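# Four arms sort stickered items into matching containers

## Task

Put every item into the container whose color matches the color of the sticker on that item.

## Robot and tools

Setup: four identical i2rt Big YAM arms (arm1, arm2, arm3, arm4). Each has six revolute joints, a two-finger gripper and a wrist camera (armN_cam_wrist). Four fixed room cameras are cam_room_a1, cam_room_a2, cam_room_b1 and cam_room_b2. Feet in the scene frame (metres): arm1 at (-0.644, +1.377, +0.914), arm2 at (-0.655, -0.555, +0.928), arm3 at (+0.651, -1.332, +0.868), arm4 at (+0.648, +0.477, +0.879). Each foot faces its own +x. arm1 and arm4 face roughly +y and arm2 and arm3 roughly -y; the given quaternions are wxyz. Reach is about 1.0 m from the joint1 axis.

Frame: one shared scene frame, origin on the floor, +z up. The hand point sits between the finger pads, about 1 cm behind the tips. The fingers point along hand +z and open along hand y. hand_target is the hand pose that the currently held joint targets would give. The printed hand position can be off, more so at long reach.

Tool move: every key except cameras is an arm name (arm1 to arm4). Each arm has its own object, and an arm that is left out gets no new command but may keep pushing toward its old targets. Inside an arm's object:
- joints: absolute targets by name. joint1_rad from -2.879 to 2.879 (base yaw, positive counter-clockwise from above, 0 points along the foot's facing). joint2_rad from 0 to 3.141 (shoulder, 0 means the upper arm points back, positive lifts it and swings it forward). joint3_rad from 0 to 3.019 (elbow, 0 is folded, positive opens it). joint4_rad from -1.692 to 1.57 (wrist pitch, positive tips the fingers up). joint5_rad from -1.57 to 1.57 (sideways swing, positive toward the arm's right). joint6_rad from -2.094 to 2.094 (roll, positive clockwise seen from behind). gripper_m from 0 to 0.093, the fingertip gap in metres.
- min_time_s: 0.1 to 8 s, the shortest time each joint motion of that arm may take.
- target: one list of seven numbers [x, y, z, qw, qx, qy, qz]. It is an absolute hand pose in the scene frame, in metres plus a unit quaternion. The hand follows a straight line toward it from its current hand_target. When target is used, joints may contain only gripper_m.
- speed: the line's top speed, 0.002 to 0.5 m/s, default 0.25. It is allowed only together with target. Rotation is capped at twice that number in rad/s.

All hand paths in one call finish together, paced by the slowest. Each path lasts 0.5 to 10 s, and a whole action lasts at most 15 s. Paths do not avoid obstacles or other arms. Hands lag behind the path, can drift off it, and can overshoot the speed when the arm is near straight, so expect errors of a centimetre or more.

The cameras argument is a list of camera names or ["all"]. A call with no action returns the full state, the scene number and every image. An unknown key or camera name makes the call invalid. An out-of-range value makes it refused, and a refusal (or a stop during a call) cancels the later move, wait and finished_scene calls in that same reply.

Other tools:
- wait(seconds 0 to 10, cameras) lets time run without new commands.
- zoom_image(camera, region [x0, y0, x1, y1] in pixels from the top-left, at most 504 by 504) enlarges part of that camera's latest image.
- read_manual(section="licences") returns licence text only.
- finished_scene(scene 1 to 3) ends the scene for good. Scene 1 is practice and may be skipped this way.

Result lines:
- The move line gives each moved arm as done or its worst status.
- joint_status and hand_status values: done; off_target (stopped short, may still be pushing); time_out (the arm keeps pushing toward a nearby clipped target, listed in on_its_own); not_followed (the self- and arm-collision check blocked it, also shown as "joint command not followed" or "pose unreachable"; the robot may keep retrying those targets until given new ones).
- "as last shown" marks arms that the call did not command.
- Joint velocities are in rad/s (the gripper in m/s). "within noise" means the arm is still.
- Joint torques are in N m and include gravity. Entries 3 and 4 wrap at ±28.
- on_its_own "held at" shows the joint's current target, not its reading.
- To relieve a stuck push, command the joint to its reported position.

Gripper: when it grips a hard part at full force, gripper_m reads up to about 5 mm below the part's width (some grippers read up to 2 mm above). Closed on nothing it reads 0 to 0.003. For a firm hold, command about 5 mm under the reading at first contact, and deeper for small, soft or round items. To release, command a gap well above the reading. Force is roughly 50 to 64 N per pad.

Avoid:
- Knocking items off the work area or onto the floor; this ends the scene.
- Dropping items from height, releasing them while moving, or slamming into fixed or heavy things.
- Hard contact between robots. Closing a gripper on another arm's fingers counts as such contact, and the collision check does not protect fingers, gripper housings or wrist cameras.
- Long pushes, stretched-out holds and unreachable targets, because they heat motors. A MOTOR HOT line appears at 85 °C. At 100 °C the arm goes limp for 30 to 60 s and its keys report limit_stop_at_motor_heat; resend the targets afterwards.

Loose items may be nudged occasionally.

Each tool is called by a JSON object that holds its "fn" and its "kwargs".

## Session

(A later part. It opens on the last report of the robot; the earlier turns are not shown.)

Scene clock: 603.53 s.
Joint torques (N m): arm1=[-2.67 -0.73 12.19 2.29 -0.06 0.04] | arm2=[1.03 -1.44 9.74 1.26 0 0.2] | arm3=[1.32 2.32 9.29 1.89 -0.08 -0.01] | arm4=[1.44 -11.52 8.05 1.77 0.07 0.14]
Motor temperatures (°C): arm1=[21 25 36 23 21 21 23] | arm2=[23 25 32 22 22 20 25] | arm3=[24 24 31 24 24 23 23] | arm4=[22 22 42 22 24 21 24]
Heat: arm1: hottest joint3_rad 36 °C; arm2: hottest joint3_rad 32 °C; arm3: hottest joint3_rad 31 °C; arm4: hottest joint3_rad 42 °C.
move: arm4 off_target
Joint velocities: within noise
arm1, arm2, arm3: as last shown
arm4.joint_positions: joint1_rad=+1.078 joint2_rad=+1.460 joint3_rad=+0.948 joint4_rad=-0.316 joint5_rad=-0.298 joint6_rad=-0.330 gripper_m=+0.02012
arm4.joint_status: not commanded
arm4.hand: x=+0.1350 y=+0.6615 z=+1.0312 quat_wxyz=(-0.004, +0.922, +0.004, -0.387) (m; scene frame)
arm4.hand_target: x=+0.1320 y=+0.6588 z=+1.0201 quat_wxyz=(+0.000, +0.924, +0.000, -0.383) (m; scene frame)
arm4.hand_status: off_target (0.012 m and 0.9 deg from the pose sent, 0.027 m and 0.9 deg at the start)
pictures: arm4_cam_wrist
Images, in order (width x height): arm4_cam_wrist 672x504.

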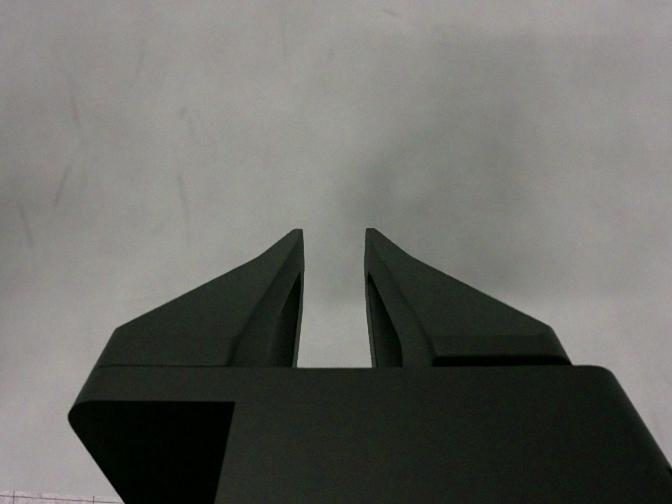

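{"fn": "move", "kwargs": {"arm4": {"target": [0.132, 0.659, 1.01, 0.0, 0.9239, 0.0, -0.3827], "speed": 0.03}}}

{"fn": "move", "kwargs": {"arm4": {"target": [0.132, 0.659, 1.00, 0.0, 0.9239, 0.0, -0.3827], "speed": 0.03}, "cameras": ["arm4_cam_wrist"]}}

Scene clock: 611.60 s.
Joint torques (N m): arm1=[-2.02 -0.62 12.26 2.21 -0.02 0.07] | arm2=[1.08 -1.32 9.73 1.25 0 0.2] | arm3=[1.44 2.26 9.25 1.84 -0.08 -0.01] | arm4=[1.38 -11.63 7.95 1.69 0.01 0.14]
Motor temperatures (°C): arm1=[21 25 36 23 21 21 23] | arm2=[23 25 32 22 22 20 26] | arm3=[24 24 31 24 24 23 23] | arm4=[22 22 41 22 24 21 24]
Heat: arm1: hottest joint3_rad 36 °C; arm2: hottest joint3_rad 32 °C; arm3: hottest joint3_rad 31 °C; arm4: hottest joint3_rad 41 °C.
move: arm4 off_target
Joint velocities: within noise
arm1, arm2, arm3: as last shown
arm4.joint_positions: joint1_rad=+1.078 joint2_rad=+1.473 joint3_rad=+0.934 joint4_rad=-0.287 joint5_rad=-0.298 joint6_rad=-0.330 gripper_m=+0.02012
arm4.joint_status: not commanded
arm4.hand: x=+0.1349 y=+0.6616 z=+1.0222 quat_wxyz=(-0.005, +0.922, +0.004, -0.388) (m; scene frame)
arm4.hand_target: x=+0.1323 y=+0.6588 z=+1.0102 quat_wxyz=(+0.000, +0.924, +0.000, -0.383) (m; scene frame)
arm4.hand_status: off_target (0.013 m and 1.0 deg from the pose sent, 0.022 m and 0.9 deg at the start)
pictures: none

Scene clock: 612.57 s.
Joint torques (N m): arm1=[-2.55 -1.2 12.42 2.26 -0.08 0.02] | arm2=[1.08 -1.38 9.72 1.25 0 0.21] | arm3=[1.26 2.32 9.25 1.84 -0.08 -0.01] | arm4=[1.08 -11.87 7.76 1.58 0.02 0.15]
Motor temperatures (°C): arm1=[21 25 36 23 21 21 23] | arm2=[23 25 32 22 22 20 26] | arm3=[24 24 31 24 24 23 23] | arm4=[22 22 41 22 24 21 24]
Heat: arm1: hottest joint3_rad 36 °C; arm2: hottest joint3_rad 32 °C; arm3: hottest joint3_rad 31 °C; arm4: hottest joint3_rad 41 °C.
move: arm4 off_target
Joint velocities: within noise
arm1, arm3: as last shown
arm2.joint_positions: joint1_rad=+2.196 joint2_rad=+0.652 joint3_rad=+1.066 joint4_rad=-1.519 joint5_rad=+0.000 joint6_rad=-0.014 gripper_m=+0.06879
arm2.joint_status: not commanded
arm2.hand: x=-0.4911 y=-0.4060 z=+1.2752 quat_wxyz=(-0.217, +0.359, -0.904, -0.083) (m; scene frame)
arm2.hand_target: x=-0.4946 y=-0.4080 z=+1.2672 quat_wxyz=(-0.205, +0.356, -0.908, -0.081) (m; scene frame)
arm2.hand_status: not commanded
arm4.joint_positions: joint1_rad=+1.078 joint2_rad=+1.489 joint3_rad=+0.920 joint4_rad=-0.258 joint5_rad=-0.298 joint6_rad=-0.330 gripper_m=+0.02012
arm4.joint_status: not commanded
arm4.hand: x=+0.1347 y=+0.6616 z=+1.0120 quat_wxyz=(-0.005, +0.922, +0.004, -0.388) (m; scene frame)
arm4.hand_target: x=+0.1324 y=+0.6588 z=+1.0001 quat_wxyz=(+0.000, +0.924, +0.000, -0.382) (m; scene frame)
arm4.hand_status: off_target (0.013 m and 0.9 deg from the pose sent, 0.022 m and 1.0 deg at the start)
pictures: arm4_cam_wrist
Images, in order (width x height): arm4_cam_wrist 672x504.

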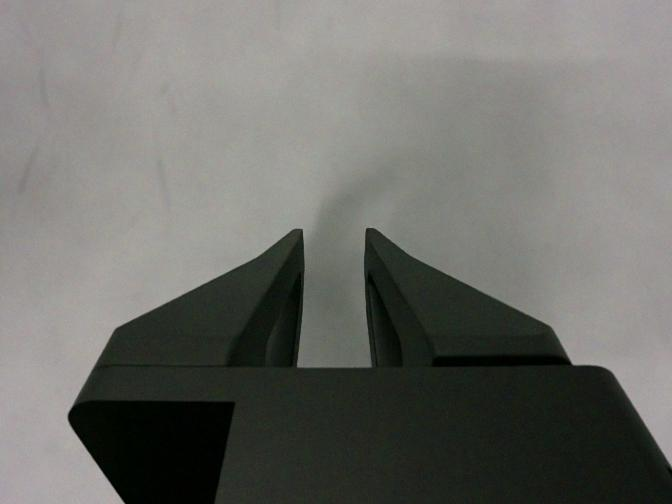

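{"fn": "move", "kwargs": {"arm4": {"target": [0.1325, 0.659, 0.99, 0.0, 0.9239, 0.0, -0.3827], "speed": 0.03}}}

{"fn": "move", "kwargs": {"arm4": {"target": [0.1325, 0.659, 0.98, 0.0, 0.9239, 0.0, -0.3827], "speed": 0.03}, "cameras": ["arm4_cam_wrist"]}}

Scene clock: 617.47 s.
Joint torques (N m): arm1=[-2.49 -0.56 12.22 2.51 -0.06 0.05] | arm2=[1.26 -1.38 9.74 1.25 0 0.21] | arm3=[1.14 2.2 9.2 1.84 -0.08 -0.01] | arm4=[1.61 -10.75 7.31 1.66 -0.03 0.14]
Motor temperatures (°C): arm1=[21 25 36 23 21 21 23] | arm2=[23 25 32 22 22 20 26] | arm3=[24 24 31 24 24 23 23] | arm4=[22 22 41 22 24 21 24]
Heat: arm1: hottest joint3_rad 36 °C; arm2: hottest joint3_rad 32 °C; arm3: hottest joint3_rad 31 °C; arm4: hottest joint3_rad 41 °C.
move: arm4 off_target
Joint velocities: within noise
arm1.joint_positions: joint1_rad=-2.268 joint2_rad=+0.810 joint3_rad=+0.608 joint4_rad=-0.691 joint5_rad=-0.010 joint6_rad=-0.004 gripper_m=+0.05321
arm1.joint_status: not commanded
arm1.hand: x=-0.3654 y=+1.1782 z=+1.0910 quat_wxyz=(-0.310, -0.288, -0.901, +0.100) (m; scene frame)
arm1.hand_target: x=-0.3614 y=+1.1712 z=+1.1000 quat_wxyz=(-0.325, -0.291, -0.894, +0.106) (m; scene frame)
arm1.hand_status: not commanded
arm2, arm3: as last shown
arm4.joint_positions: joint1_rad=+1.078 joint2_rad=+1.493 joint3_rad=+0.911 joint4_rad=-0.227 joint5_rad=-0.298 joint6_rad=-0.330 gripper_m=+0.02011
arm4.joint_status: not commanded
arm4.hand: x=+0.1332 y=+0.6622 z=+1.0099 quat_wxyz=(-0.008, +0.919, +0.005, -0.394) (m; scene frame)
arm4.hand_target: x=+0.1333 y=+0.6587 z=+0.9902 quat_wxyz=(+0.000, +0.924, +0.000, -0.382) (m; scene frame)
arm4.hand_status: off_target (0.020 m and 1.8 deg from the pose sent, 0.022 m and 1.0 deg at the start)
pictures: none

Scene clock: 618.43 s.
Joint torques (N m): arm1=[-3.08 -0.85 12.33 2.37 -0.1 0.02] | arm2=[1.14 -1.38 9.74 1.25 0 0.2] | arm3=[1.26 2.26 9.21 1.83 -0.08 -0.02] | arm4=[1.08 -9.93 6.83 1.51 0.04 0.15]
Motor temperatures (°C): arm1=[21 25 36 23 21 21 23] | arm2=[23 25 32 22 22 20 26] | arm3=[24 24 31 24 24 23 23] | arm4=[22 22 41 22 24 21 24]
Heat: arm1: hottest joint3_rad 36 °C; arm2: hottest joint3_rad 32 °C; arm3: hottest joint3_rad 31 °C; arm4: hottest joint3_rad 41 °C.
move: arm4 off_target
Joint velocities: within noise
arm1, arm2, arm3: as last shown
arm4.joint_positions: joint1_rad=+1.078 joint2_rad=+1.496 joint3_rad=+0.903 joint4_rad=-0.196 joint5_rad=-0.298 joint6_rad=-0.330 gripper_m=+0.02011
arm4.joint_status: not commanded
arm4.hand: x=+0.1312 y=+0.6632 z=+1.0098 quat_wxyz=(-0.012, +0.915, +0.007, -0.403) (m; scene frame)
arm4.hand_target: x=+0.1339 y=+0.6585 z=+0.9810 quat_wxyz=(+0.000, +0.924, +0.000, -0.383) (m; scene frame)
arm4.hand_status: off_target (0.030 m and 3.0 deg from the pose sent, 0.030 m and 1.8 deg at the start)
pictures: arm4_cam_wrist
Images, in order (width x height): arm4_cam_wrist 672x504.

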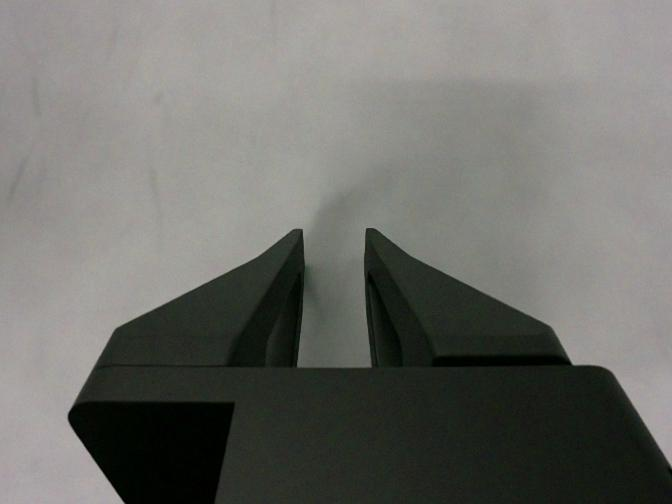

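{"fn": "move", "kwargs": {"arm4": {"target": [0.134, 0.659, 1.09, 0.0, 0.9239, 0.0, -0.3827], "speed": 0.1}}}

{"fn": "move", "kwargs": {"arm4": {"target": [0.36, 0.60, 1.22, -0.098, 0.852, -0.0698, -0.510], "speed": 0.15, "joints": {"gripper_m": 0.093}}, "arm1": {"target": [-0.20, 1.054, 1.10, 0.3252, 0.2908, 0.8936, -0.1058], "speed": 0.1}, "cameras": ["all"]}}

Scene clock: 629.20 s.
Joint torques (N m): arm1=[-2.61 -0.97 12.25 2.37 -0.06 0.05] | arm2=[1.08 -1.49 9.72 1.24 0.01 0.2] | arm3=[1.32 2.26 9.24 1.88 -0.08 -0.01] | arm4=[1.49 -13.16 11.97 0.57 -0.03 0.12]
Motor temperatures (°C): arm1=[21 24 36 23 21 21 23] | arm2=[23 25 32 22 22 20 26] | arm3=[24 24 31 24 24 23 23] | arm4=[22 22 39 22 24 21 24]
Heat: arm1: hottest joint3_rad 36 °C; arm2: hottest joint3_rad 32 °C; arm3: hottest joint3_rad 31 °C; arm4: hottest joint3_rad 39 °C.
move: arm4 off_target
Joint velocities: within noise
arm1, arm2, arm3: as last shown
arm4.joint_positions: joint1_rad=+1.078 joint2_rad=+1.398 joint3_rad=+1.006 joint4_rad=-0.484 joint5_rad=-0.298 joint6_rad=-0.328 gripper_m=+0.02011
arm4.joint_status: not commanded
arm4.hand: x=+0.1467 y=+0.6563 z=+1.0654 quat_wxyz=(+0.005, +0.930, +0.000, -0.366) (m; scene frame)
arm4.hand_target: x=+0.1349 y=+0.6585 z=+1.0902 quat_wxyz=(+0.000, +0.924, +0.000, -0.383) (m; scene frame)
arm4.hand_status: off_target (0.028 m and 2.1 deg from the pose sent, 0.080 m and 2.9 deg at the start)
pictures: none

Scene clock: 631.80 s.
Joint torques (N m): arm1=[-2.14 -8.53 16.39 2.14 0.03 0.04] | arm2=[1.08 -1.49 9.72 1.25 0 0.2] | arm3=[1.38 2.26 9.24 1.84 -0.08 0] | arm4=[0.03 0.15 9.24 0.98 0.05 0.19]
Motor temperatures (°C): arm1=[21 24 37 23 21 21 24] | arm2=[23 25 32 22 22 20 26] | arm3=[24 24 31 24 24 23 23] | arm4=[22 22 39 22 24 21 24]
Heat: arm1: hottest joint3_rad 37 °C; arm2: hottest joint3_rad 32 °C; arm3: hottest joint3_rad 31 °C; arm4: hottest joint3_rad 39 °C.
move: arm1 off_target; arm4 done
Joint velocities: within noise
arm1.joint_positions: joint1_rad=-2.268 joint2_rad=+1.390 joint3_rad=+0.977 joint4_rad=-0.523 joint5_rad=-0.010 joint6_rad=-0.004 gripper_m=+0.05321
arm1.joint_status: not commanded
arm1.hand: x=-0.2219 y=+1.0739 z=+1.0685 quat_wxyz=(-0.290, -0.290, -0.907, +0.094) (m; scene frame)
arm1.hand_target: x=-0.2024 y=+1.0556 z=+1.1009 quat_wxyz=(-0.325, -0.291, -0.894, +0.106) (m; scene frame)
arm1.hand_status: off_target (0.043 m and 4.5 deg from the pose sent, 0.207 m and 2.0 deg at the start)
arm2, arm3: as last shown
arm4.joint_positions: joint1_rad=+1.012 joint2_rad=+0.505 joint3_rad=+0.729 joint4_rad=-0.699 joint5_rad=-0.211 joint6_rad=-0.239 gripper_m=+0.09289
arm4.joint_status: all done
arm4.hand: x=+0.3579 y=+0.5976 z=+1.2265 quat_wxyz=(-0.102, +0.848, -0.058, -0.517) (m; scene frame)
arm4.hand_target: x=+0.3600 y=+0.5999 z=+1.2201 quat_wxyz=(-0.098, +0.852, -0.070, -0.510) (m; scene frame)
arm4.hand_status: done (0.007 m and 1.7 deg from the pose sent, 0.269 m and 23.6 deg at the start)
pictures: arm1_cam_wrist, arm2_cam_wrist, arm3_cam_wrist, arm4_cam_wrist, cam_room_a1, cam_room_a2, cam_room_b1, cam_room_b2
Images, in order (width x height): arm1_cam_wrist 672x504, arm2_cam_wrist 672x504, arm3_cam_wrist 672x504, arm4_cam_wrist 672x504, cam_room_a1 672x504, cam_room_a2 672x504, cam_room_b1 672x504, cam_room_b2 672x504.

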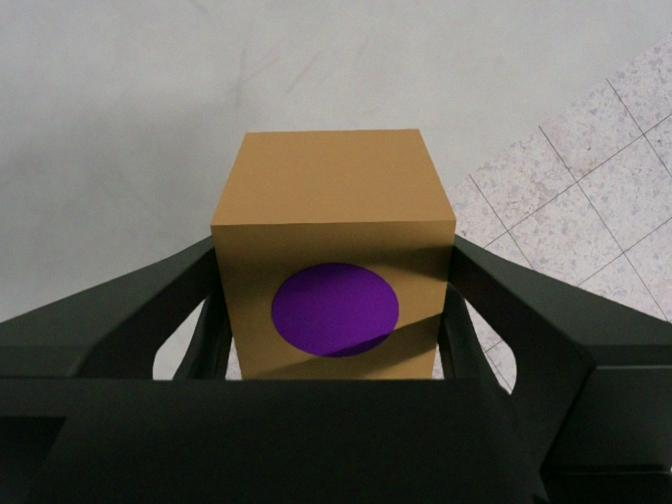

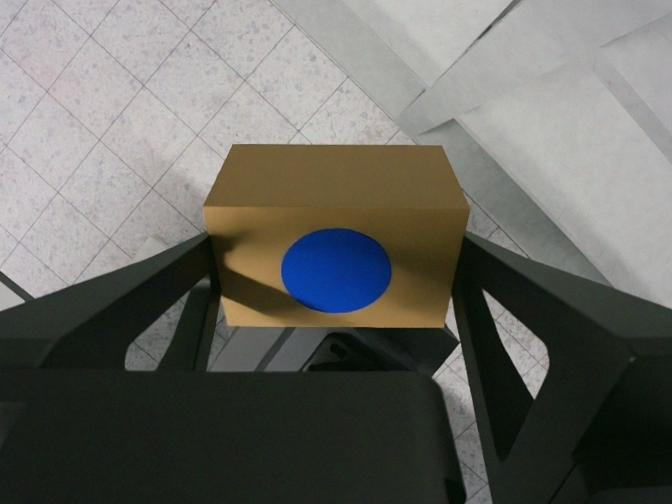

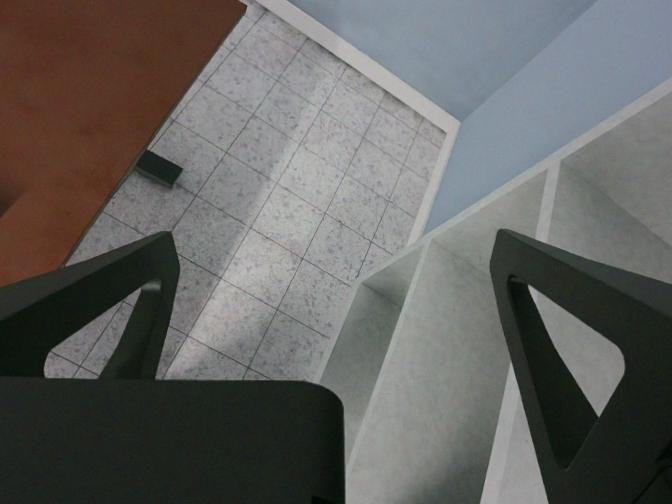

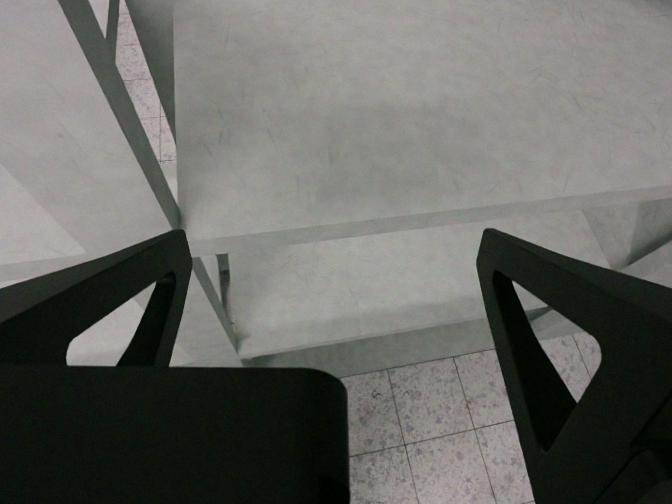

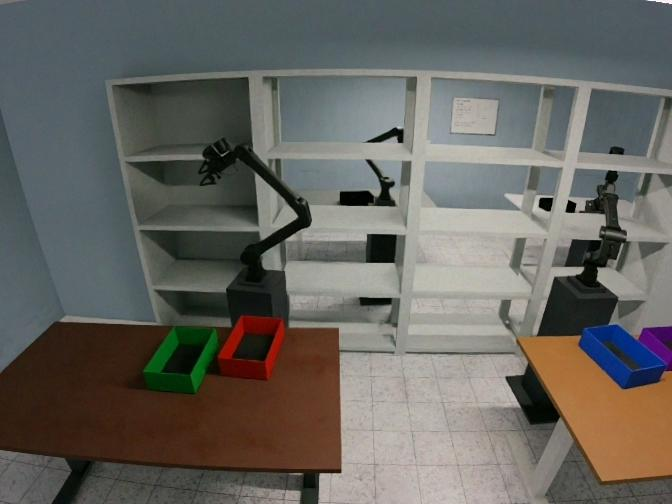

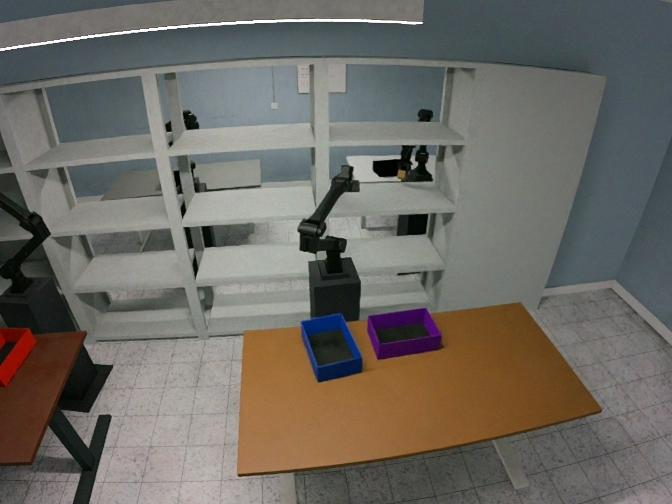

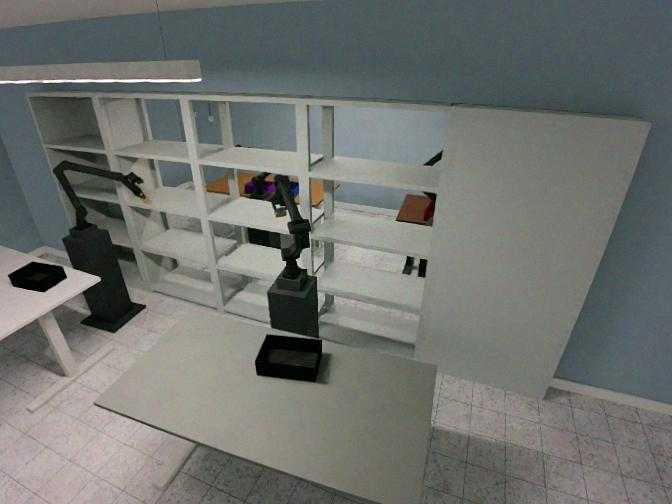

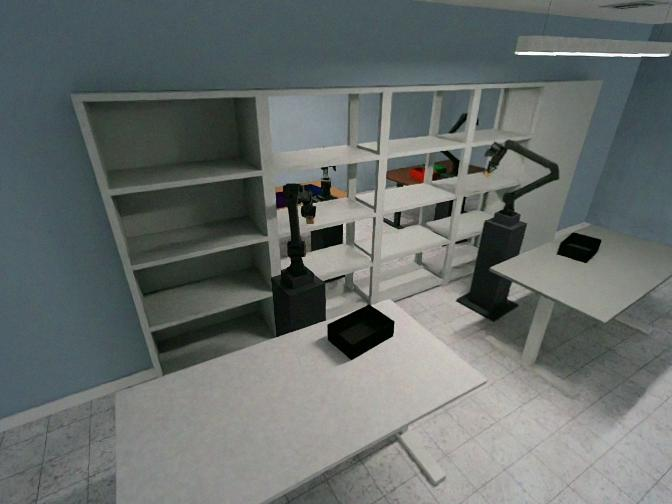

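{"fn": "move", "kwargs": {"arm1": {"target": [-0.19, 1.04, 1.125, 0.3562, 0.287, 0.8817, -0.1159], "speed": 0.08}}}

{"fn": "move", "kwargs": {"arm1": {"target": [-0.02, 0.92, 1.125, 0.3562, 0.287, 0.8817, -0.1159], "speed": 0.1}, "cameras": ["arm1_cam_wrist", "arm4_cam_wrist", "cam_room_b2"]}}

Scene clock: 638.53 s.
Joint torques (N m): arm1=[-2.96 -9.11 16.73 2.48 -0.03 -0.06] | arm2=[1.08 -1.32 9.74 1.31 0 0.2] | arm3=[1.44 2.2 9.22 1.87 -0.08 -0.02] | arm4=[0.03 0.26 9.16 0.87 0.06 0.2]
Motor temperatures (°C): arm1=[21 25 37 23 21 21 24] | arm2=[23 25 32 22 22 20 26] | arm3=[24 24 31 24 24 23 23] | arm4=[22 22 39 22 24 21 24]
Heat: arm1: hottest joint3_rad 37 °C; arm2: hottest joint3_rad 32 °C; arm3: hottest joint3_rad 31 °C; arm4: hottest joint3_rad 39 °C.
move: arm1 off_target
Joint velocities: within noise
arm1.joint_positions: joint1_rad=-2.276 joint2_rad=+1.390 joint3_rad=+1.009 joint4_rad=-0.492 joint5_rad=-0.015 joint6_rad=-0.004 gripper_m=+0.05321
arm1.joint_status: not commanded
arm1.hand: x=-0.2099 y=+1.0609 z=+1.0893 quat_wxyz=(-0.319, -0.290, -0.897, +0.102) (m; scene frame)
arm1.hand_target: x=-0.1927 y=+1.0418 z=+1.1258 quat_wxyz=(-0.356, -0.287, -0.882, +0.116) (m; scene frame)
arm1.hand_status: off_target (0.046 m and 4.9 deg from the pose sent, 0.073 m and 8.5 deg at the start)
arm2, arm4: as last shown
arm3.joint_positions: joint1_rad=+0.075 joint2_rad=+0.603 joint3_rad=+1.391 joint4_rad=-1.324 joint5_rad=-0.185 joint6_rad=-0.597 gripper_m=+0.09396
arm3.joint_status: not commanded
arm3.hand: x=+0.6714 y=-1.5539 z=+1.4174 quat_wxyz=(-0.295, -0.381, -0.775, +0.409) (m; scene frame)
arm3.hand_target: x=+0.6715 y=-1.5515 z=+1.4286 quat_wxyz=(-0.300, -0.376, -0.770, +0.420) (m; scene frame)
arm3.hand_status: not commanded
pictures: none

Scene clock: 641.23 s.
Joint torques (N m): arm1=[-1.49 -16.56 17.81 1.2 0.11 0.06] | arm2=[1.08 -1.32 9.73 1.28 0 0.2] | arm3=[1.32 2.32 9.21 1.84 -0.09 -0.02] | arm4=[0.09 0.21 9.16 0.88 0.05 0.19]
Motor temperatures (°C): arm1=[21 25 37 23 21 21 24] | arm2=[23 25 32 22 22 20 26] | arm3=[24 24 31 24 24 23 23] | arm4=[22 22 39 22 24 21 24]
Heat: arm1: hottest joint3_rad 37 °C; arm2: hottest joint3_rad 32 °C; arm3: hottest joint3_rad 31 °C; arm4: hottest joint3_rad 39 °C.
move: arm1 off_target
Joint velocities: within noise
arm1.joint_positions: joint1_rad=-2.276 joint2_rad=+1.916 joint3_rad=+1.683 joint4_rad=-0.610 joint5_rad=-0.012 joint6_rad=-0.004 gripper_m=+0.05321
arm1.joint_status: not commanded
arm1.hand: x=-0.0362 y=+0.9320 z=+1.0938 quat_wxyz=(-0.332, -0.288, -0.892, +0.108) (m; scene frame)
arm1.hand_target: x=-0.0220 y=+0.9215 z=+1.1253 quat_wxyz=(-0.357, -0.287, -0.882, +0.116) (m; scene frame)
arm1.hand_status: off_target (0.037 m and 3.1 deg from the pose sent, 0.239 m and 4.9 deg at the start)
arm2, arm3, arm4: as last shown
pictures: arm1_cam_wrist, arm4_cam_wrist, cam_room_b2
Images, in order (width x height): arm1_cam_wrist 672x504, arm4_cam_wrist 672x504, cam_room_b2 672x504.

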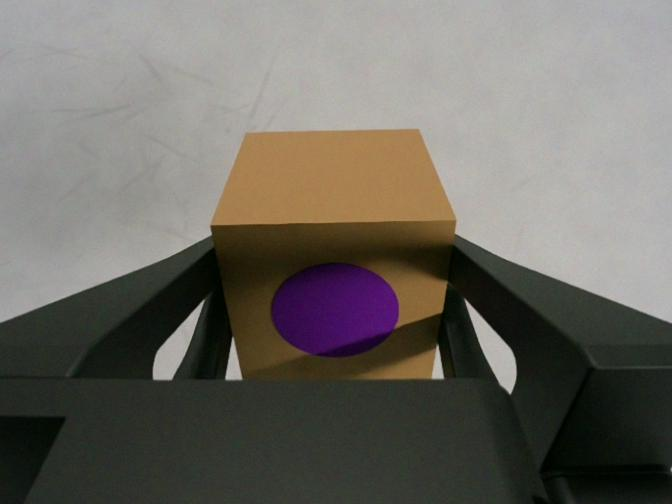

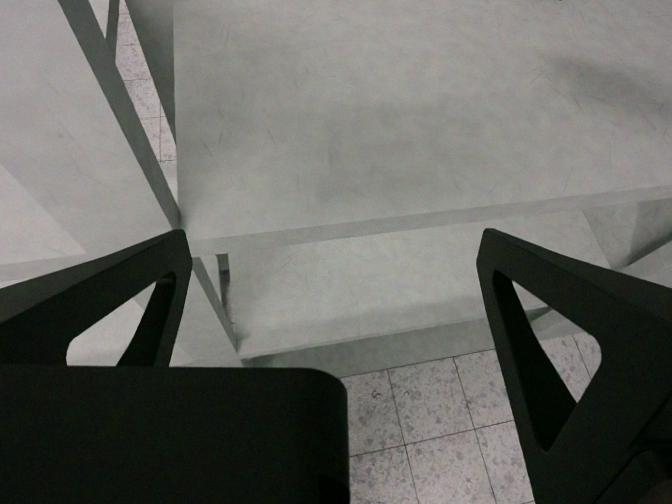

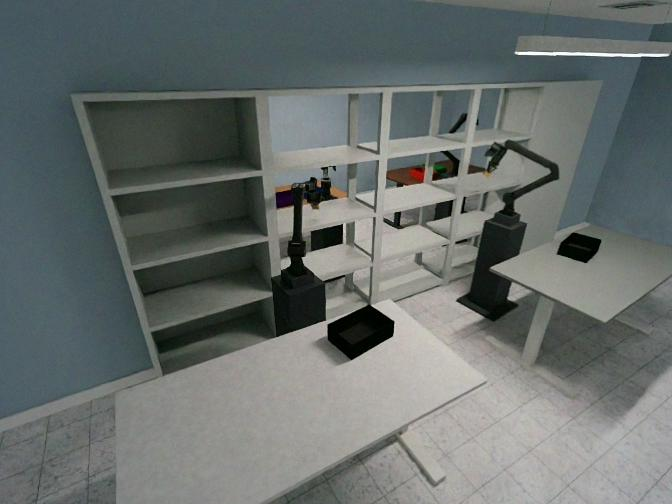

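{"fn": "move", "kwargs": {"arm1": {"target": [-0.022, 0.9215, 1.10, 0.2058, 0.3022, 0.9284, -0.067], "speed": 0.08}, "arm4": {"target": [0.33, 0.62, 1.24, -0.098, 0.852, -0.0698, -0.510], "speed": 0.1}, "cameras": ["arm4_cam_wrist", "cam_room_a2"]}}

Scene clock: 647.90 s.
Joint torques (N m): arm1=[-2.02 -19.37 17.59 0.62 0.11 0.05] | arm2=[1.03 -1.44 9.74 1.25 -0.01 0.2] | arm3=[1.2 2.37 9.22 1.83 -0.07 -0.01] | arm4=[-0.21 -0.85 13.78 1.87 -0.16 0.11]
Motor temperatures (°C): arm1=[21 25 39 23 21 21 24] | arm2=[23 25 32 22 22 20 26] | arm3=[24 24 31 24 24 23 23] | arm4=[22 22 39 22 24 21 24]
Heat: arm1: hottest joint3_rad 39 °C; arm2: hottest joint3_rad 32 °C; arm3: hottest joint3_rad 31 °C; arm4: hottest joint3_rad 39 °C.
move: arm1 off_target; arm4 off_target
Joint velocities: within noise
arm1.joint_positions: joint1_rad=-2.276 joint2_rad=+2.103 joint3_rad=+2.046 joint4_rad=-1.111 joint5_rad=-0.011 joint6_rad=-0.004 gripper_m=+0.05321
arm1.joint_status: not commanded
arm1.hand: x=-0.0362 y=+0.9317 z=+1.0755 quat_wxyz=(-0.184, -0.304, -0.933, +0.059) (m; scene frame)
arm1.hand_target: x=-0.0235 y=+0.9226 z=+1.1001 quat_wxyz=(-0.207, -0.302, -0.928, +0.067) (m; scene frame)
arm1.hand_status: off_target (0.030 m and 2.8 deg from the pose sent, 0.019 m and 15.9 deg at the start)
arm2, arm3: as last shown
arm4.joint_positions: joint1_rad=+0.998 joint2_rad=+0.615 joint3_rad=+0.748 joint4_rad=-0.692 joint5_rad=-0.219 joint6_rad=-0.239 gripper_m=+0.09289
arm4.joint_status: not commanded
arm4.hand: x=+0.3378 y=+0.6124 z=+1.2056 quat_wxyz=(-0.087, +0.868, -0.069, -0.485) (m; scene frame)
arm4.hand_target: x=+0.3319 y=+0.6190 z=+1.2396 quat_wxyz=(-0.098, +0.852, -0.070, -0.510) (m; scene frame)
arm4.hand_status: off_target (0.036 m and 3.6 deg from the pose sent, 0.038 m and 1.7 deg at the start)
pictures: arm4_cam_wrist, cam_room_a2
Images, in order (width x height): arm4_cam_wrist 672x504, cam_room_a2 672x504.

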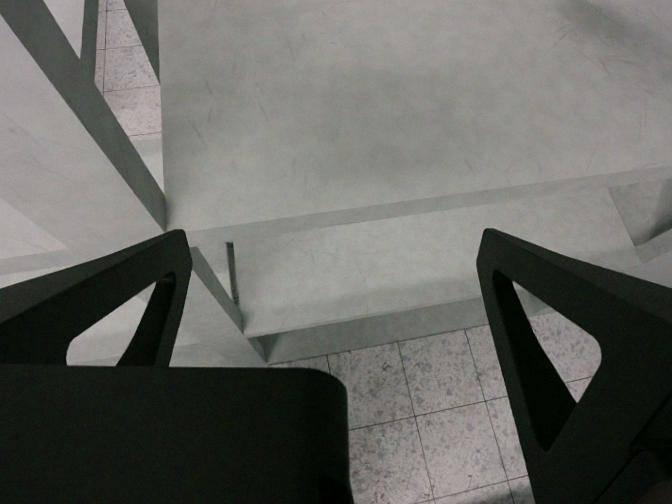

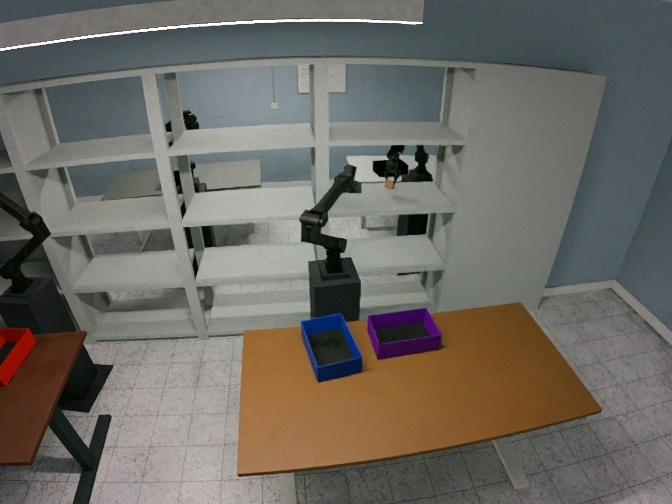

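{"fn": "zoom_image", "kwargs": {"camera": "cam_room_a2", "region": [320, 100, 470, 230]}}

Scaled by 3.360.

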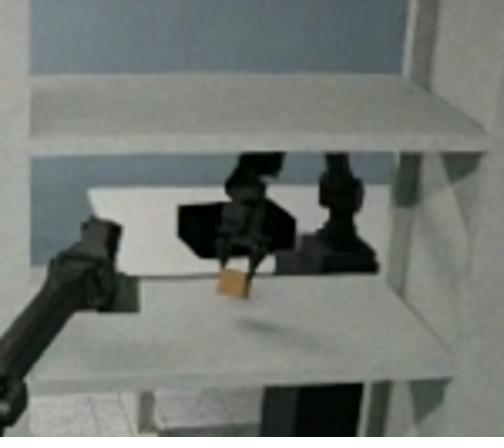

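{"fn": "move", "kwargs": {"arm1": {"target": [-0.022, 0.9215, 1.075, 0.2058, 0.3022, 0.9284, -0.067], "speed": 0.05}}}

{"fn": "move", "kwargs": {"arm1": {"target": [-0.022, 0.9215, 1.055, 0.2058, 0.3022, 0.9284, -0.067], "speed": 0.04}}}

{"fn": "move", "kwargs": {"arm1": {"target": [-0.022, 0.9215, 1.045, 0.2058, 0.3022, 0.9284, -0.067], "speed": 0.03}, "cameras": ["cam_room_a2", "arm1_cam_wrist"]}}

Scene clock: 655.47 s.
Joint torques (N m): arm1=[-2.08 -19.02 13.22 1.78 0.11 0.05] | arm2=[1.14 -1.49 9.74 1.24 0 0.2] | arm3=[1.14 2.32 9.18 1.85 -0.09 -0.01] | arm4=[-0.44 -0.38 13.74 1.96 -0.14 0.11]
Motor temperatures (°C): arm1=[21 25 41 23 21 21 24] | arm2=[23 25 32 22 22 20 26] | arm3=[24 24 31 24 24 23 23] | arm4=[22 22 42 22 24 21 24]
Heat: arm1: hottest joint3_rad 41 °C; arm2: hottest joint3_rad 32 °C; arm3: hottest joint3_rad 31 °C; arm4: hottest joint3_rad 42 °C.
move: arm1 off_target
Joint velocities: within noise
arm1.joint_positions: joint1_rad=-2.276 joint2_rad=+2.113 joint3_rad=+2.046 joint4_rad=-1.084 joint5_rad=-0.011 joint6_rad=-0.004 gripper_m=+0.05321
arm1.joint_status: not commanded
arm1.hand: x=-0.0310 y=+0.9277 z=+1.0709 quat_wxyz=(-0.192, -0.303, -0.931, +0.062) (m; scene frame)
arm1.hand_target: x=-0.0224 y=+0.9218 z=+1.0752 quat_wxyz=(-0.206, -0.302, -0.928, +0.067) (m; scene frame)
arm1.hand_status: off_target (0.012 m and 1.8 deg from the pose sent, 0.018 m and 2.8 deg at the start)
arm2.joint_positions: joint1_rad=+2.196 joint2_rad=+0.652 joint3_rad=+1.066 joint4_rad=-1.519 joint5_rad=+0.000 joint6_rad=-0.014 gripper_m=+0.06879
arm2.joint_status: not commanded
arm2.hand: x=-0.4911 y=-0.4060 z=+1.2752 quat_wxyz=(-0.217, +0.359, -0.904, -0.083) (m; scene frame)
arm2.hand_target: x=-0.4946 y=-0.4080 z=+1.2672 quat_wxyz=(-0.205, +0.356, -0.908, -0.081) (m; scene frame)
arm2.hand_status: not commanded
arm3, arm4: as last shown
pictures: none

Scene clock: 656.50 s.
Joint torques (N m): arm1=[-1.85 -19.55 11.58 1.81 0.1 0.04] | arm2=[1.08 -1.32 9.74 1.26 -0.01 0.21] | arm3=[1.2 2.26 9.25 1.84 -0.07 -0.02] | arm4=[0.21 -0.62 13.71 1.94 -0.09 0.09]
Motor temperatures (°C): arm1=[21 25 41 23 21 21 24] | arm2=[23 25 32 22 22 20 26] | arm3=[24 24 31 24 24 23 23] | arm4=[22 22 42 22 24 21 24]
Heat: arm1: hottest joint3_rad 41 °C; arm2: hottest joint3_rad 32 °C; arm3: hottest joint3_rad 31 °C; arm4: hottest joint3_rad 42 °C.
move: arm1 done
Joint velocities: within noise
arm1.joint_positions: joint1_rad=-2.276 joint2_rad=+2.122 joint3_rad=+2.022 joint4_rad=-1.036 joint5_rad=-0.011 joint6_rad=-0.004 gripper_m=+0.05321
arm1.joint_status: not commanded
arm1.hand: x=-0.0273 y=+0.9249 z=+1.0572 quat_wxyz=(-0.199, -0.302, -0.930, +0.064) (m; scene frame)
arm1.hand_target: x=-0.0221 y=+0.9216 z=+1.0550 quat_wxyz=(-0.206, -0.302, -0.928, +0.067) (m; scene frame)
arm1.hand_status: done (0.007 m and 0.9 deg from the pose sent, 0.019 m and 1.8 deg at the start)
arm2, arm3, arm4: as last shown
pictures: none

Scene clock: 657.47 s.
Joint torques (N m): arm1=[-2.26 -19.6 11.45 1.83 0.07 0.11] | arm2=[1.03 -1.38 9.74 1.26 0 0.2] | arm3=[1.14 2.2 9.2 1.87 -0.07 -0.01] | arm4=[-0.21 -0.56 13.6 2.07 -0.13 0.12]
Motor temperatures (°C): arm1=[21 25 40 23 21 21 24] | arm2=[23 25 32 22 22 20 26] | arm3=[24 24 31 24 24 23 23] | arm4=[22 22 42 22 24 21 24]
Heat: arm1: hottest joint3_rad 40 °C; arm2: hottest joint3_rad 32 °C; arm3: hottest joint3_rad 31 °C; arm4: hottest joint3_rad 42 °C.
move: arm1 done
Joint velocities: within noise
arm1.joint_positions: joint1_rad=-2.276 joint2_rad=+2.123 joint3_rad=+2.004 joint4_rad=-1.012 joint5_rad=-0.011 joint6_rad=-0.004 gripper_m=+0.05321
arm1.joint_status: not commanded
arm1.hand: x=-0.0271 y=+0.9246 z=+1.0504 quat_wxyz=(-0.201, -0.302, -0.930, +0.065) (m; scene frame)
arm1.hand_target: x=-0.0222 y=+0.9215 z=+1.0452 quat_wxyz=(-0.206, -0.302, -0.928, +0.067) (m; scene frame)
arm1.hand_status: done (0.008 m and 0.7 deg from the pose sent, 0.014 m and 0.9 deg at the start)
arm2, arm3, arm4: as last shown
pictures: arm1_cam_wrist, cam_room_a2
Images, in order (width x height): arm1_cam_wrist 672x504, cam_room_a2 672x504.

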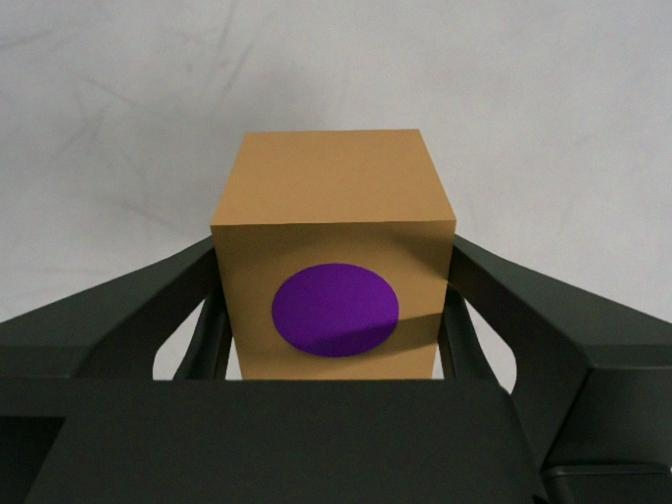

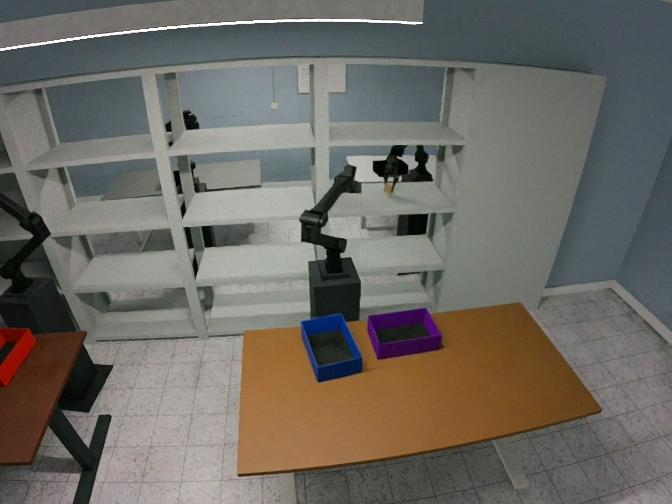

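{"fn": "move", "kwargs": {"arm1": {"target": [-0.022, 0.9215, 1.035, 0.2058, 0.3022, 0.9284, -0.067], "speed": 0.03}}}

{"fn": "move", "kwargs": {"arm1": {"target": [-0.022, 0.9215, 1.027, 0.2058, 0.3022, 0.9284, -0.067], "speed": 0.03}}}

{"fn": "move", "kwargs": {"arm1": {"target": [-0.022, 0.9215, 1.02, 0.2058, 0.3022, 0.9284, -0.067], "speed": 0.03}, "cameras": ["cam_room_a2", "arm1_cam_wrist"]}}

Scene clock: 662.40 s.
Joint torques (N m): arm1=[-1.85 -19.31 11.17 1.73 0.12 0.02] | arm2=[1.14 -1.38 9.74 1.22 0 0.2] | arm3=[1.32 2.2 9.24 1.84 -0.08 -0.01] | arm4=[0.26 -0.44 13.67 2.03 -0.17 0.1]
Motor temperatures (°C): arm1=[21 25 40 23 21 21 24] | arm2=[23 25 32 22 22 20 26] | arm3=[24 24 31 24 24 23 23] | arm4=[22 22 44 22 24 21 24]
Heat: arm1: hottest joint3_rad 40 °C; arm2: hottest joint3_rad 32 °C; arm3: hottest joint3_rad 31 °C; arm4: hottest joint3_rad 44 °C.
move: arm1 done
Joint velocities: within noise
arm1.joint_positions: joint1_rad=-2.276 joint2_rad=+2.126 joint3_rad=+1.988 joint4_rad=-0.989 joint5_rad=-0.011 joint6_rad=-0.004 gripper_m=+0.05321
arm1.joint_status: not commanded
arm1.hand: x=-0.0264 y=+0.9240 z=+1.0431 quat_wxyz=(-0.203, -0.302, -0.929, +0.065) (m; scene frame)
arm1.hand_target: x=-0.0222 y=+0.9216 z=+1.0351 quat_wxyz=(-0.206, -0.302, -0.928, +0.067) (m; scene frame)
arm1.hand_status: done (0.010 m and 0.4 deg from the pose sent, 0.016 m and 0.7 deg at the start)
arm2, arm3, arm4: as last shown
pictures: none

Scene clock: 663.37 s.
Joint torques (N m): arm1=[-1.55 -18.43 10.47 1.91 0.1 0.02] | arm2=[1.08 -1.44 9.7 1.25 -0.01 0.21] | arm3=[1.26 2.14 9.28 1.85 -0.08 -0.02] | arm4=[-0.03 -0.26 13.72 1.94 -0.13 0.13]
Motor temperatures (°C): arm1=[21 26 40 23 21 21 24] | arm2=[23 25 32 22 22 20 26] | arm3=[24 24 31 24 24 23 23] | arm4=[22 22 44 22 24 21 24]
Heat: arm1: hottest joint3_rad 40 °C; arm2: hottest joint3_rad 32 °C; arm3: hottest joint3_rad 31 °C; arm4: hottest joint3_rad 44 °C.
move: arm1 off_target
Joint velocities: within noise
arm1.joint_positions: joint1_rad=-2.276 joint2_rad=+2.126 joint3_rad=+1.982 joint4_rad=-0.971 joint5_rad=-0.011 joint6_rad=-0.004 gripper_m=+0.05321
arm1.joint_status: not commanded
arm1.hand: x=-0.0246 y=+0.9226 z=+1.0422 quat_wxyz=(-0.208, -0.302, -0.928, +0.067) (m; scene frame)
arm1.hand_target: x=-0.0223 y=+0.9217 z=+1.0271 quat_wxyz=(-0.206, -0.302, -0.928, +0.067) (m; scene frame)
arm1.hand_status: off_target (0.015 m and 0.3 deg from the pose sent, 0.017 m and 0.4 deg at the start)
arm2, arm3, arm4: as last shown
pictures: none

Scene clock: 664.33 s.
Joint torques (N m): arm1=[-2.14 -18.2 9.73 1.88 0.08 0.07] | arm2=[1.08 -1.38 9.74 1.29 0 0.2] | arm3=[1.2 2.26 9.21 1.85 -0.08 -0.01] | arm4=[0.56 -0.62 13.74 2.03 -0.11 0.11]
Motor temperatures (°C): arm1=[21 26 39 23 21 21 24] | arm2=[23 25 32 22 22 20 26] | arm3=[24 24 31 24 24 23 23] | arm4=[22 22 44 22 24 21 24]
Heat: arm1: hottest joint3_rad 39 °C; arm2: hottest joint3_rad 32 °C; arm3: hottest joint3_rad 31 °C; arm4: hottest joint3_rad 44 °C.
move: arm1 off_target
Joint velocities: within noise
arm1.joint_positions: joint1_rad=-2.276 joint2_rad=+2.126 joint3_rad=+1.977 joint4_rad=-0.955 joint5_rad=-0.011 joint6_rad=-0.004 gripper_m=+0.05321
arm1.joint_status: not commanded
arm1.hand: x=-0.0228 y=+0.9213 z=+1.0415 quat_wxyz=(-0.214, -0.301, -0.927, +0.069) (m; scene frame)
arm1.hand_target: x=-0.0225 y=+0.9218 z=+1.0202 quat_wxyz=(-0.206, -0.302, -0.928, +0.067) (m; scene frame)
arm1.hand_status: off_target (0.022 m and 0.9 deg from the pose sent, 0.022 m and 0.3 deg at the start)
arm2, arm4: as last shown
arm3.joint_positions: joint1_rad=+0.075 joint2_rad=+0.603 joint3_rad=+1.391 joint4_rad=-1.324 joint5_rad=-0.185 joint6_rad=-0.597 gripper_m=+0.09396
arm3.joint_status: not commanded
arm3.hand: x=+0.6714 y=-1.5539 z=+1.4174 quat_wxyz=(-0.295, -0.381, -0.775, +0.409) (m; scene frame)
arm3.hand_target: x=+0.6715 y=-1.5515 z=+1.4286 quat_wxyz=(-0.300, -0.376, -0.770, +0.420) (m; scene frame)
arm3.hand_status: not commanded
pictures: arm1_cam_wrist, cam_room_a2
Images, in order (width x height): arm1_cam_wrist 672x504, cam_room_a2 672x504.

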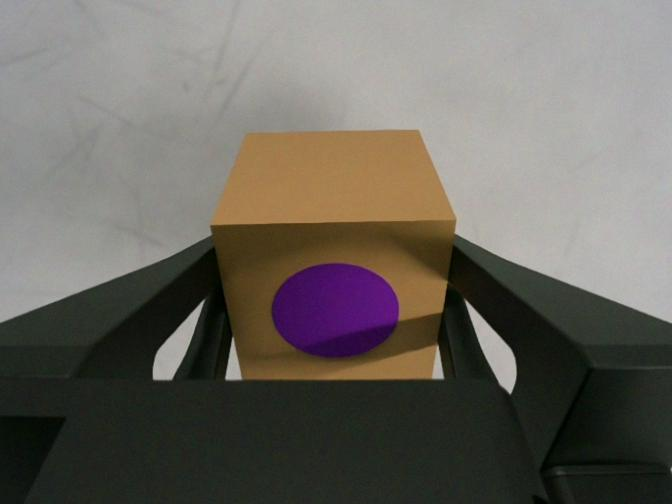

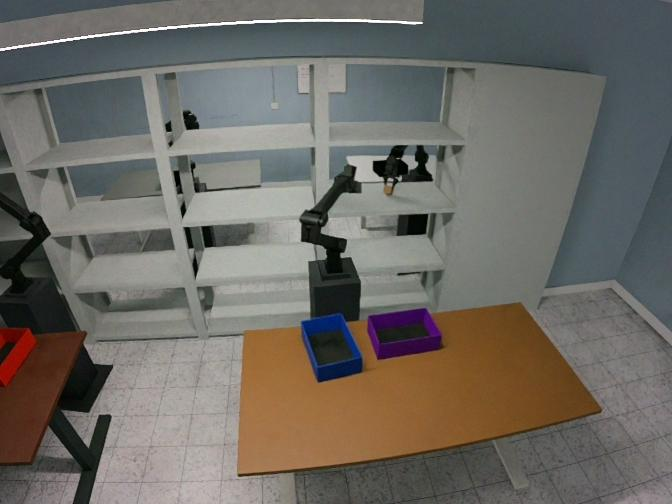

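{"fn": "move", "kwargs": {"arm1": {"target": [-0.022, 0.9215, 1.036, 0.0829, 0.3083, 0.9473, -0.027], "speed": 0.06}, "cameras": ["cam_room_a2", "arm1_cam_wrist", "cam_room_b2"]}}

{"fn": "zoom_image", "kwargs": {"camera": "cam_room_a2", "region": [340, 130, 440, 220]}}

Scene clock: 676.60 s.
Joint torques (N m): arm1=[-1.26 -19.78 15.47 0.12 0.13 0.05] | arm2=[1.14 -1.44 9.74 1.24 0 0.2] | arm3=[1.32 2.26 9.21 1.83 -0.07 0] | arm4=[0.15 -0.62 13.78 2 -0.12 0.11]
Motor temperatures (°C): arm1=[21 27 39 23 21 21 24] | arm2=[23 25 32 22 22 20 26] | arm3=[24 24 31 24 24 23 23] | arm4=[22 22 47 22 24 21 24]
Heat: arm1: hottest joint3_rad 39 °C; arm2: hottest joint3_rad 32 °C; arm3: hottest joint3_rad 31 °C; arm4: hottest joint3_rad 47 °C.
move: arm1 done
Joint velocities: within noise
arm1.joint_positions: joint1_rad=-2.276 joint2_rad=+2.340 joint3_rad=+2.399 joint4_rad=-1.446 joint5_rad=-0.011 joint6_rad=-0.003 gripper_m=+0.05321
arm1.joint_status: not commanded
arm1.hand: x=-0.0292 y=+0.9260 z=+1.0371 quat_wxyz=(-0.081, -0.309, -0.947, +0.025) (m; scene frame)
arm1.hand_target: x=-0.0224 y=+0.9218 z=+1.0360 quat_wxyz=(-0.084, -0.308, -0.947, +0.027) (m; scene frame)
arm1.hand_status: done (0.009 m and 0.4 deg from the pose sent, 0.006 m and 15.9 deg at the start)
arm2, arm3, arm4: as last shown
pictures: arm1_cam_wrist, cam_room_a2, cam_room_b2
Images, in order (width x height): arm1_cam_wrist 672x504, cam_room_a2 672x504, cam_room_b2 672x504.

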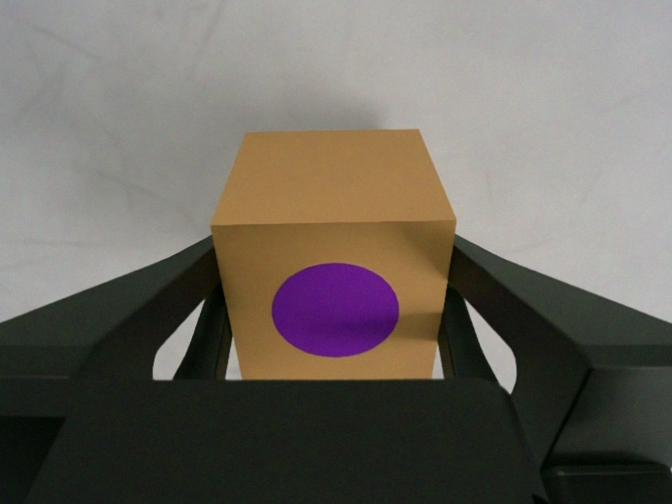

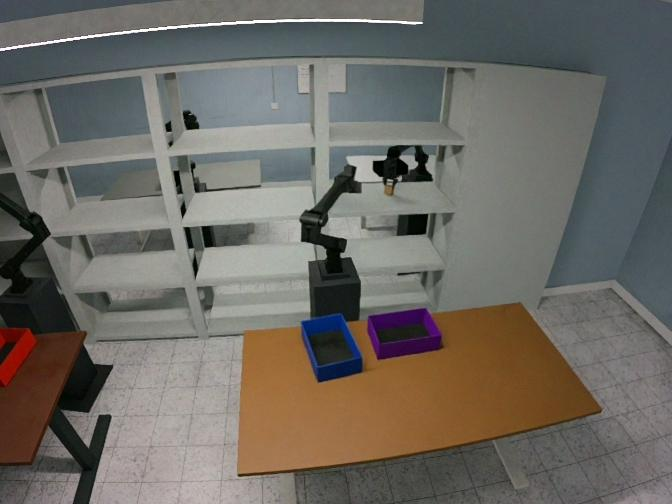

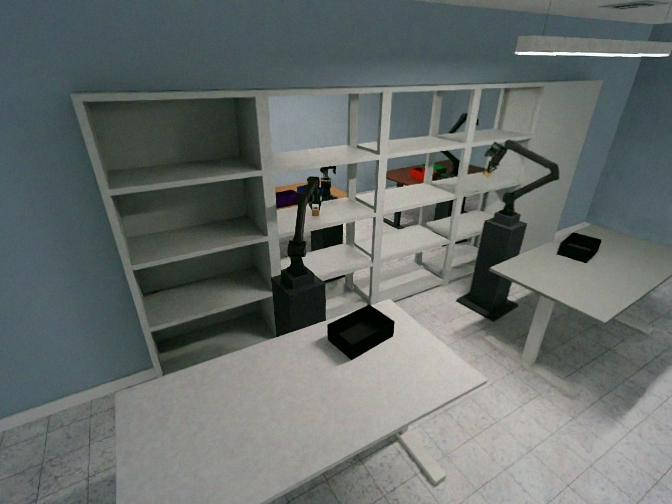

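Scaled by 5.040.

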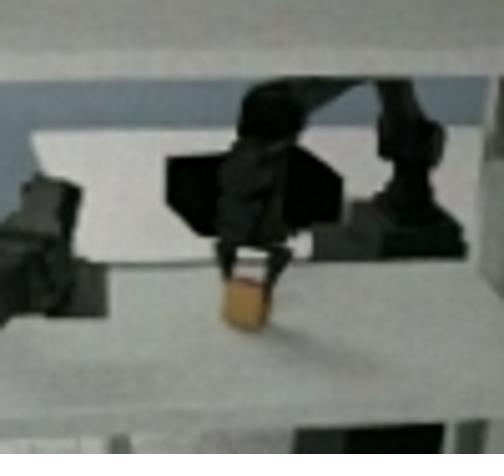

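{"fn": "move", "kwargs": {"arm1": {"target": [-0.022, 0.9215, 1.026, 0.0829, 0.3083, 0.9473, -0.027], "speed": 0.03}}}

{"fn": "move", "kwargs": {"arm1": {"target": [-0.022, 0.9215, 1.018, 0.0829, 0.3083, 0.9473, -0.027], "speed": 0.03}, "cameras": ["cam_room_a2", "arm1_cam_wrist"]}}

{"fn": "zoom_image", "kwargs": {"camera": "cam_room_a2", "region": [340, 130, 440, 220]}}

Scene clock: 681.57 s.
Joint torques (N m): arm1=[-1.55 -19.6 12.81 1.03 0.14 0.01] | arm2=[0.97 -1.32 9.76 1.28 0.01 0.21] | arm3=[1.26 2.14 9.25 1.85 -0.08 0] | arm4=[0.09 -1.03 13.61 1.94 -0.14 0.1]
Motor temperatures (°C): arm1=[21 27 40 23 21 21 24] | arm2=[23 25 32 22 22 20 26] | arm3=[24 24 31 24 24 23 23] | arm4=[22 22 48 22 24 21 24]
Heat: arm1: hottest joint3_rad 40 °C; arm2: hottest joint3_rad 32 °C; arm3: hottest joint3_rad 31 °C; arm4: hottest joint3_rad 48 °C.
move: arm1 off_target
Joint velocities: within noise
arm1.joint_positions: joint1_rad=-2.276 joint2_rad=+2.340 joint3_rad=+2.399 joint4_rad=-1.446 joint5_rad=-0.011 joint6_rad=-0.003 gripper_m=+0.05321
arm1.joint_status: not commanded
arm1.hand: x=-0.0292 y=+0.9260 z=+1.0371 quat_wxyz=(-0.081, -0.309, -0.947, +0.025) (m; scene frame)
arm1.hand_target: x=-0.0225 y=+0.9218 z=+1.0261 quat_wxyz=(-0.083, -0.308, -0.947, +0.027) (m; scene frame)
arm1.hand_status: off_target (0.014 m and 0.4 deg from the pose sent, 0.014 m and 0.4 deg at the start)
arm2, arm3: as last shown
arm4.joint_positions: joint1_rad=+0.998 joint2_rad=+0.615 joint3_rad=+0.748 joint4_rad=-0.692 joint5_rad=-0.219 joint6_rad=-0.239 gripper_m=+0.09289
arm4.joint_status: not commanded
arm4.hand: x=+0.3378 y=+0.6124 z=+1.2056 quat_wxyz=(-0.087, +0.868, -0.069, -0.485) (m; scene frame)
arm4.hand_target: x=+0.3319 y=+0.6190 z=+1.2396 quat_wxyz=(-0.098, +0.852, -0.070, -0.510) (m; scene frame)
arm4.hand_status: not commanded
pictures: none

Scene clock: 682.53 s.
Joint torques (N m): arm1=[-1.96 -20.6 10.84 1.51 0.13 0.01] | arm2=[1.08 -1.44 9.73 1.24 -0.01 0.2] | arm3=[1.26 2.37 9.2 1.83 -0.08 -0.01] | arm4=[0.03 -1.03 13.78 1.94 -0.13 0.11]
Motor temperatures (°C): arm1=[21 27 40 23 21 21 24] | arm2=[23 25 32 22 22 20 26] | arm3=[24 24 31 24 24 23 23] | arm4=[22 22 48 22 24 21 24]
Heat: arm1: hottest joint3_rad 40 °C; arm2: hottest joint3_rad 32 °C; arm3: hottest joint3_rad 31 °C; arm4: hottest joint3_rad 48 °C.
move: arm1 off_target
Joint velocities: within noise
arm1.joint_positions: joint1_rad=-2.276 joint2_rad=+2.340 joint3_rad=+2.399 joint4_rad=-1.434 joint5_rad=-0.011 joint6_rad=-0.003 gripper_m=+0.05321
arm1.joint_status: not commanded
arm1.hand: x=-0.0269 y=+0.9243 z=+1.0376 quat_wxyz=(-0.086, -0.309, -0.947, +0.027) (m; scene frame)
arm1.hand_target: x=-0.0226 y=+0.9219 z=+1.0182 quat_wxyz=(-0.083, -0.308, -0.947, +0.027) (m; scene frame)
arm1.hand_status: off_target (0.020 m and 0.4 deg from the pose sent, 0.021 m and 0.4 deg at the start)
arm2.joint_positions: joint1_rad=+2.196 joint2_rad=+0.652 joint3_rad=+1.066 joint4_rad=-1.519 joint5_rad=+0.000 joint6_rad=-0.014 gripper_m=+0.06879
arm2.joint_status: not commanded
arm2.hand: x=-0.4911 y=-0.4060 z=+1.2752 quat_wxyz=(-0.217, +0.359, -0.904, -0.083) (m; scene frame)
arm2.hand_target: x=-0.4946 y=-0.4080 z=+1.2672 quat_wxyz=(-0.205, +0.356, -0.908, -0.081) (m; scene frame)
arm2.hand_status: not commanded
arm3, arm4: as last shown
pictures: arm1_cam_wrist, cam_room_a2
Images, in order (width x height): arm1_cam_wrist 672x504, cam_room_a2 672x504.

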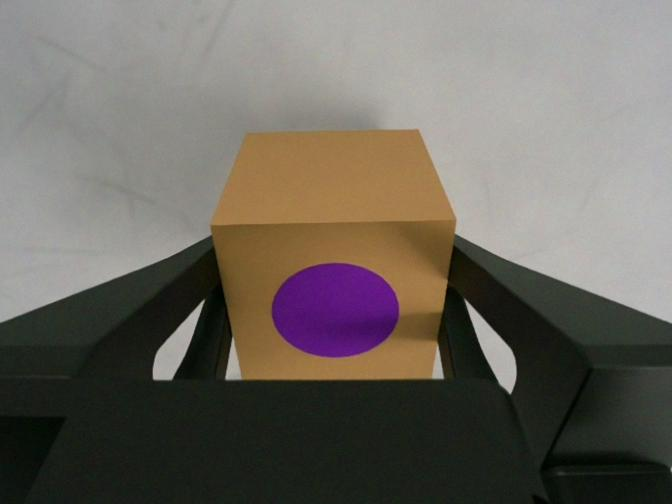

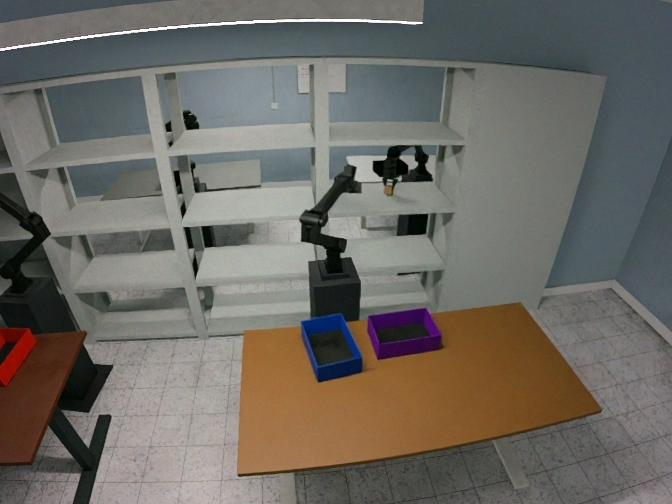

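Scaled by 5.040.

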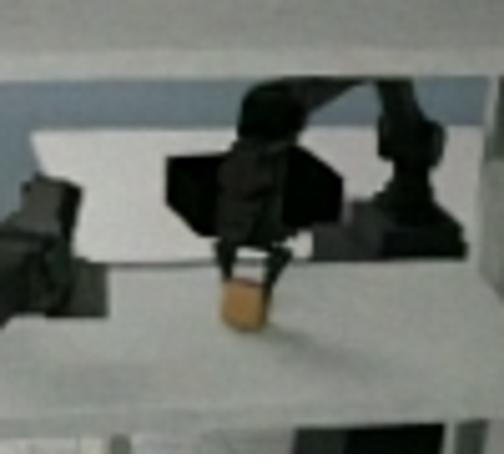

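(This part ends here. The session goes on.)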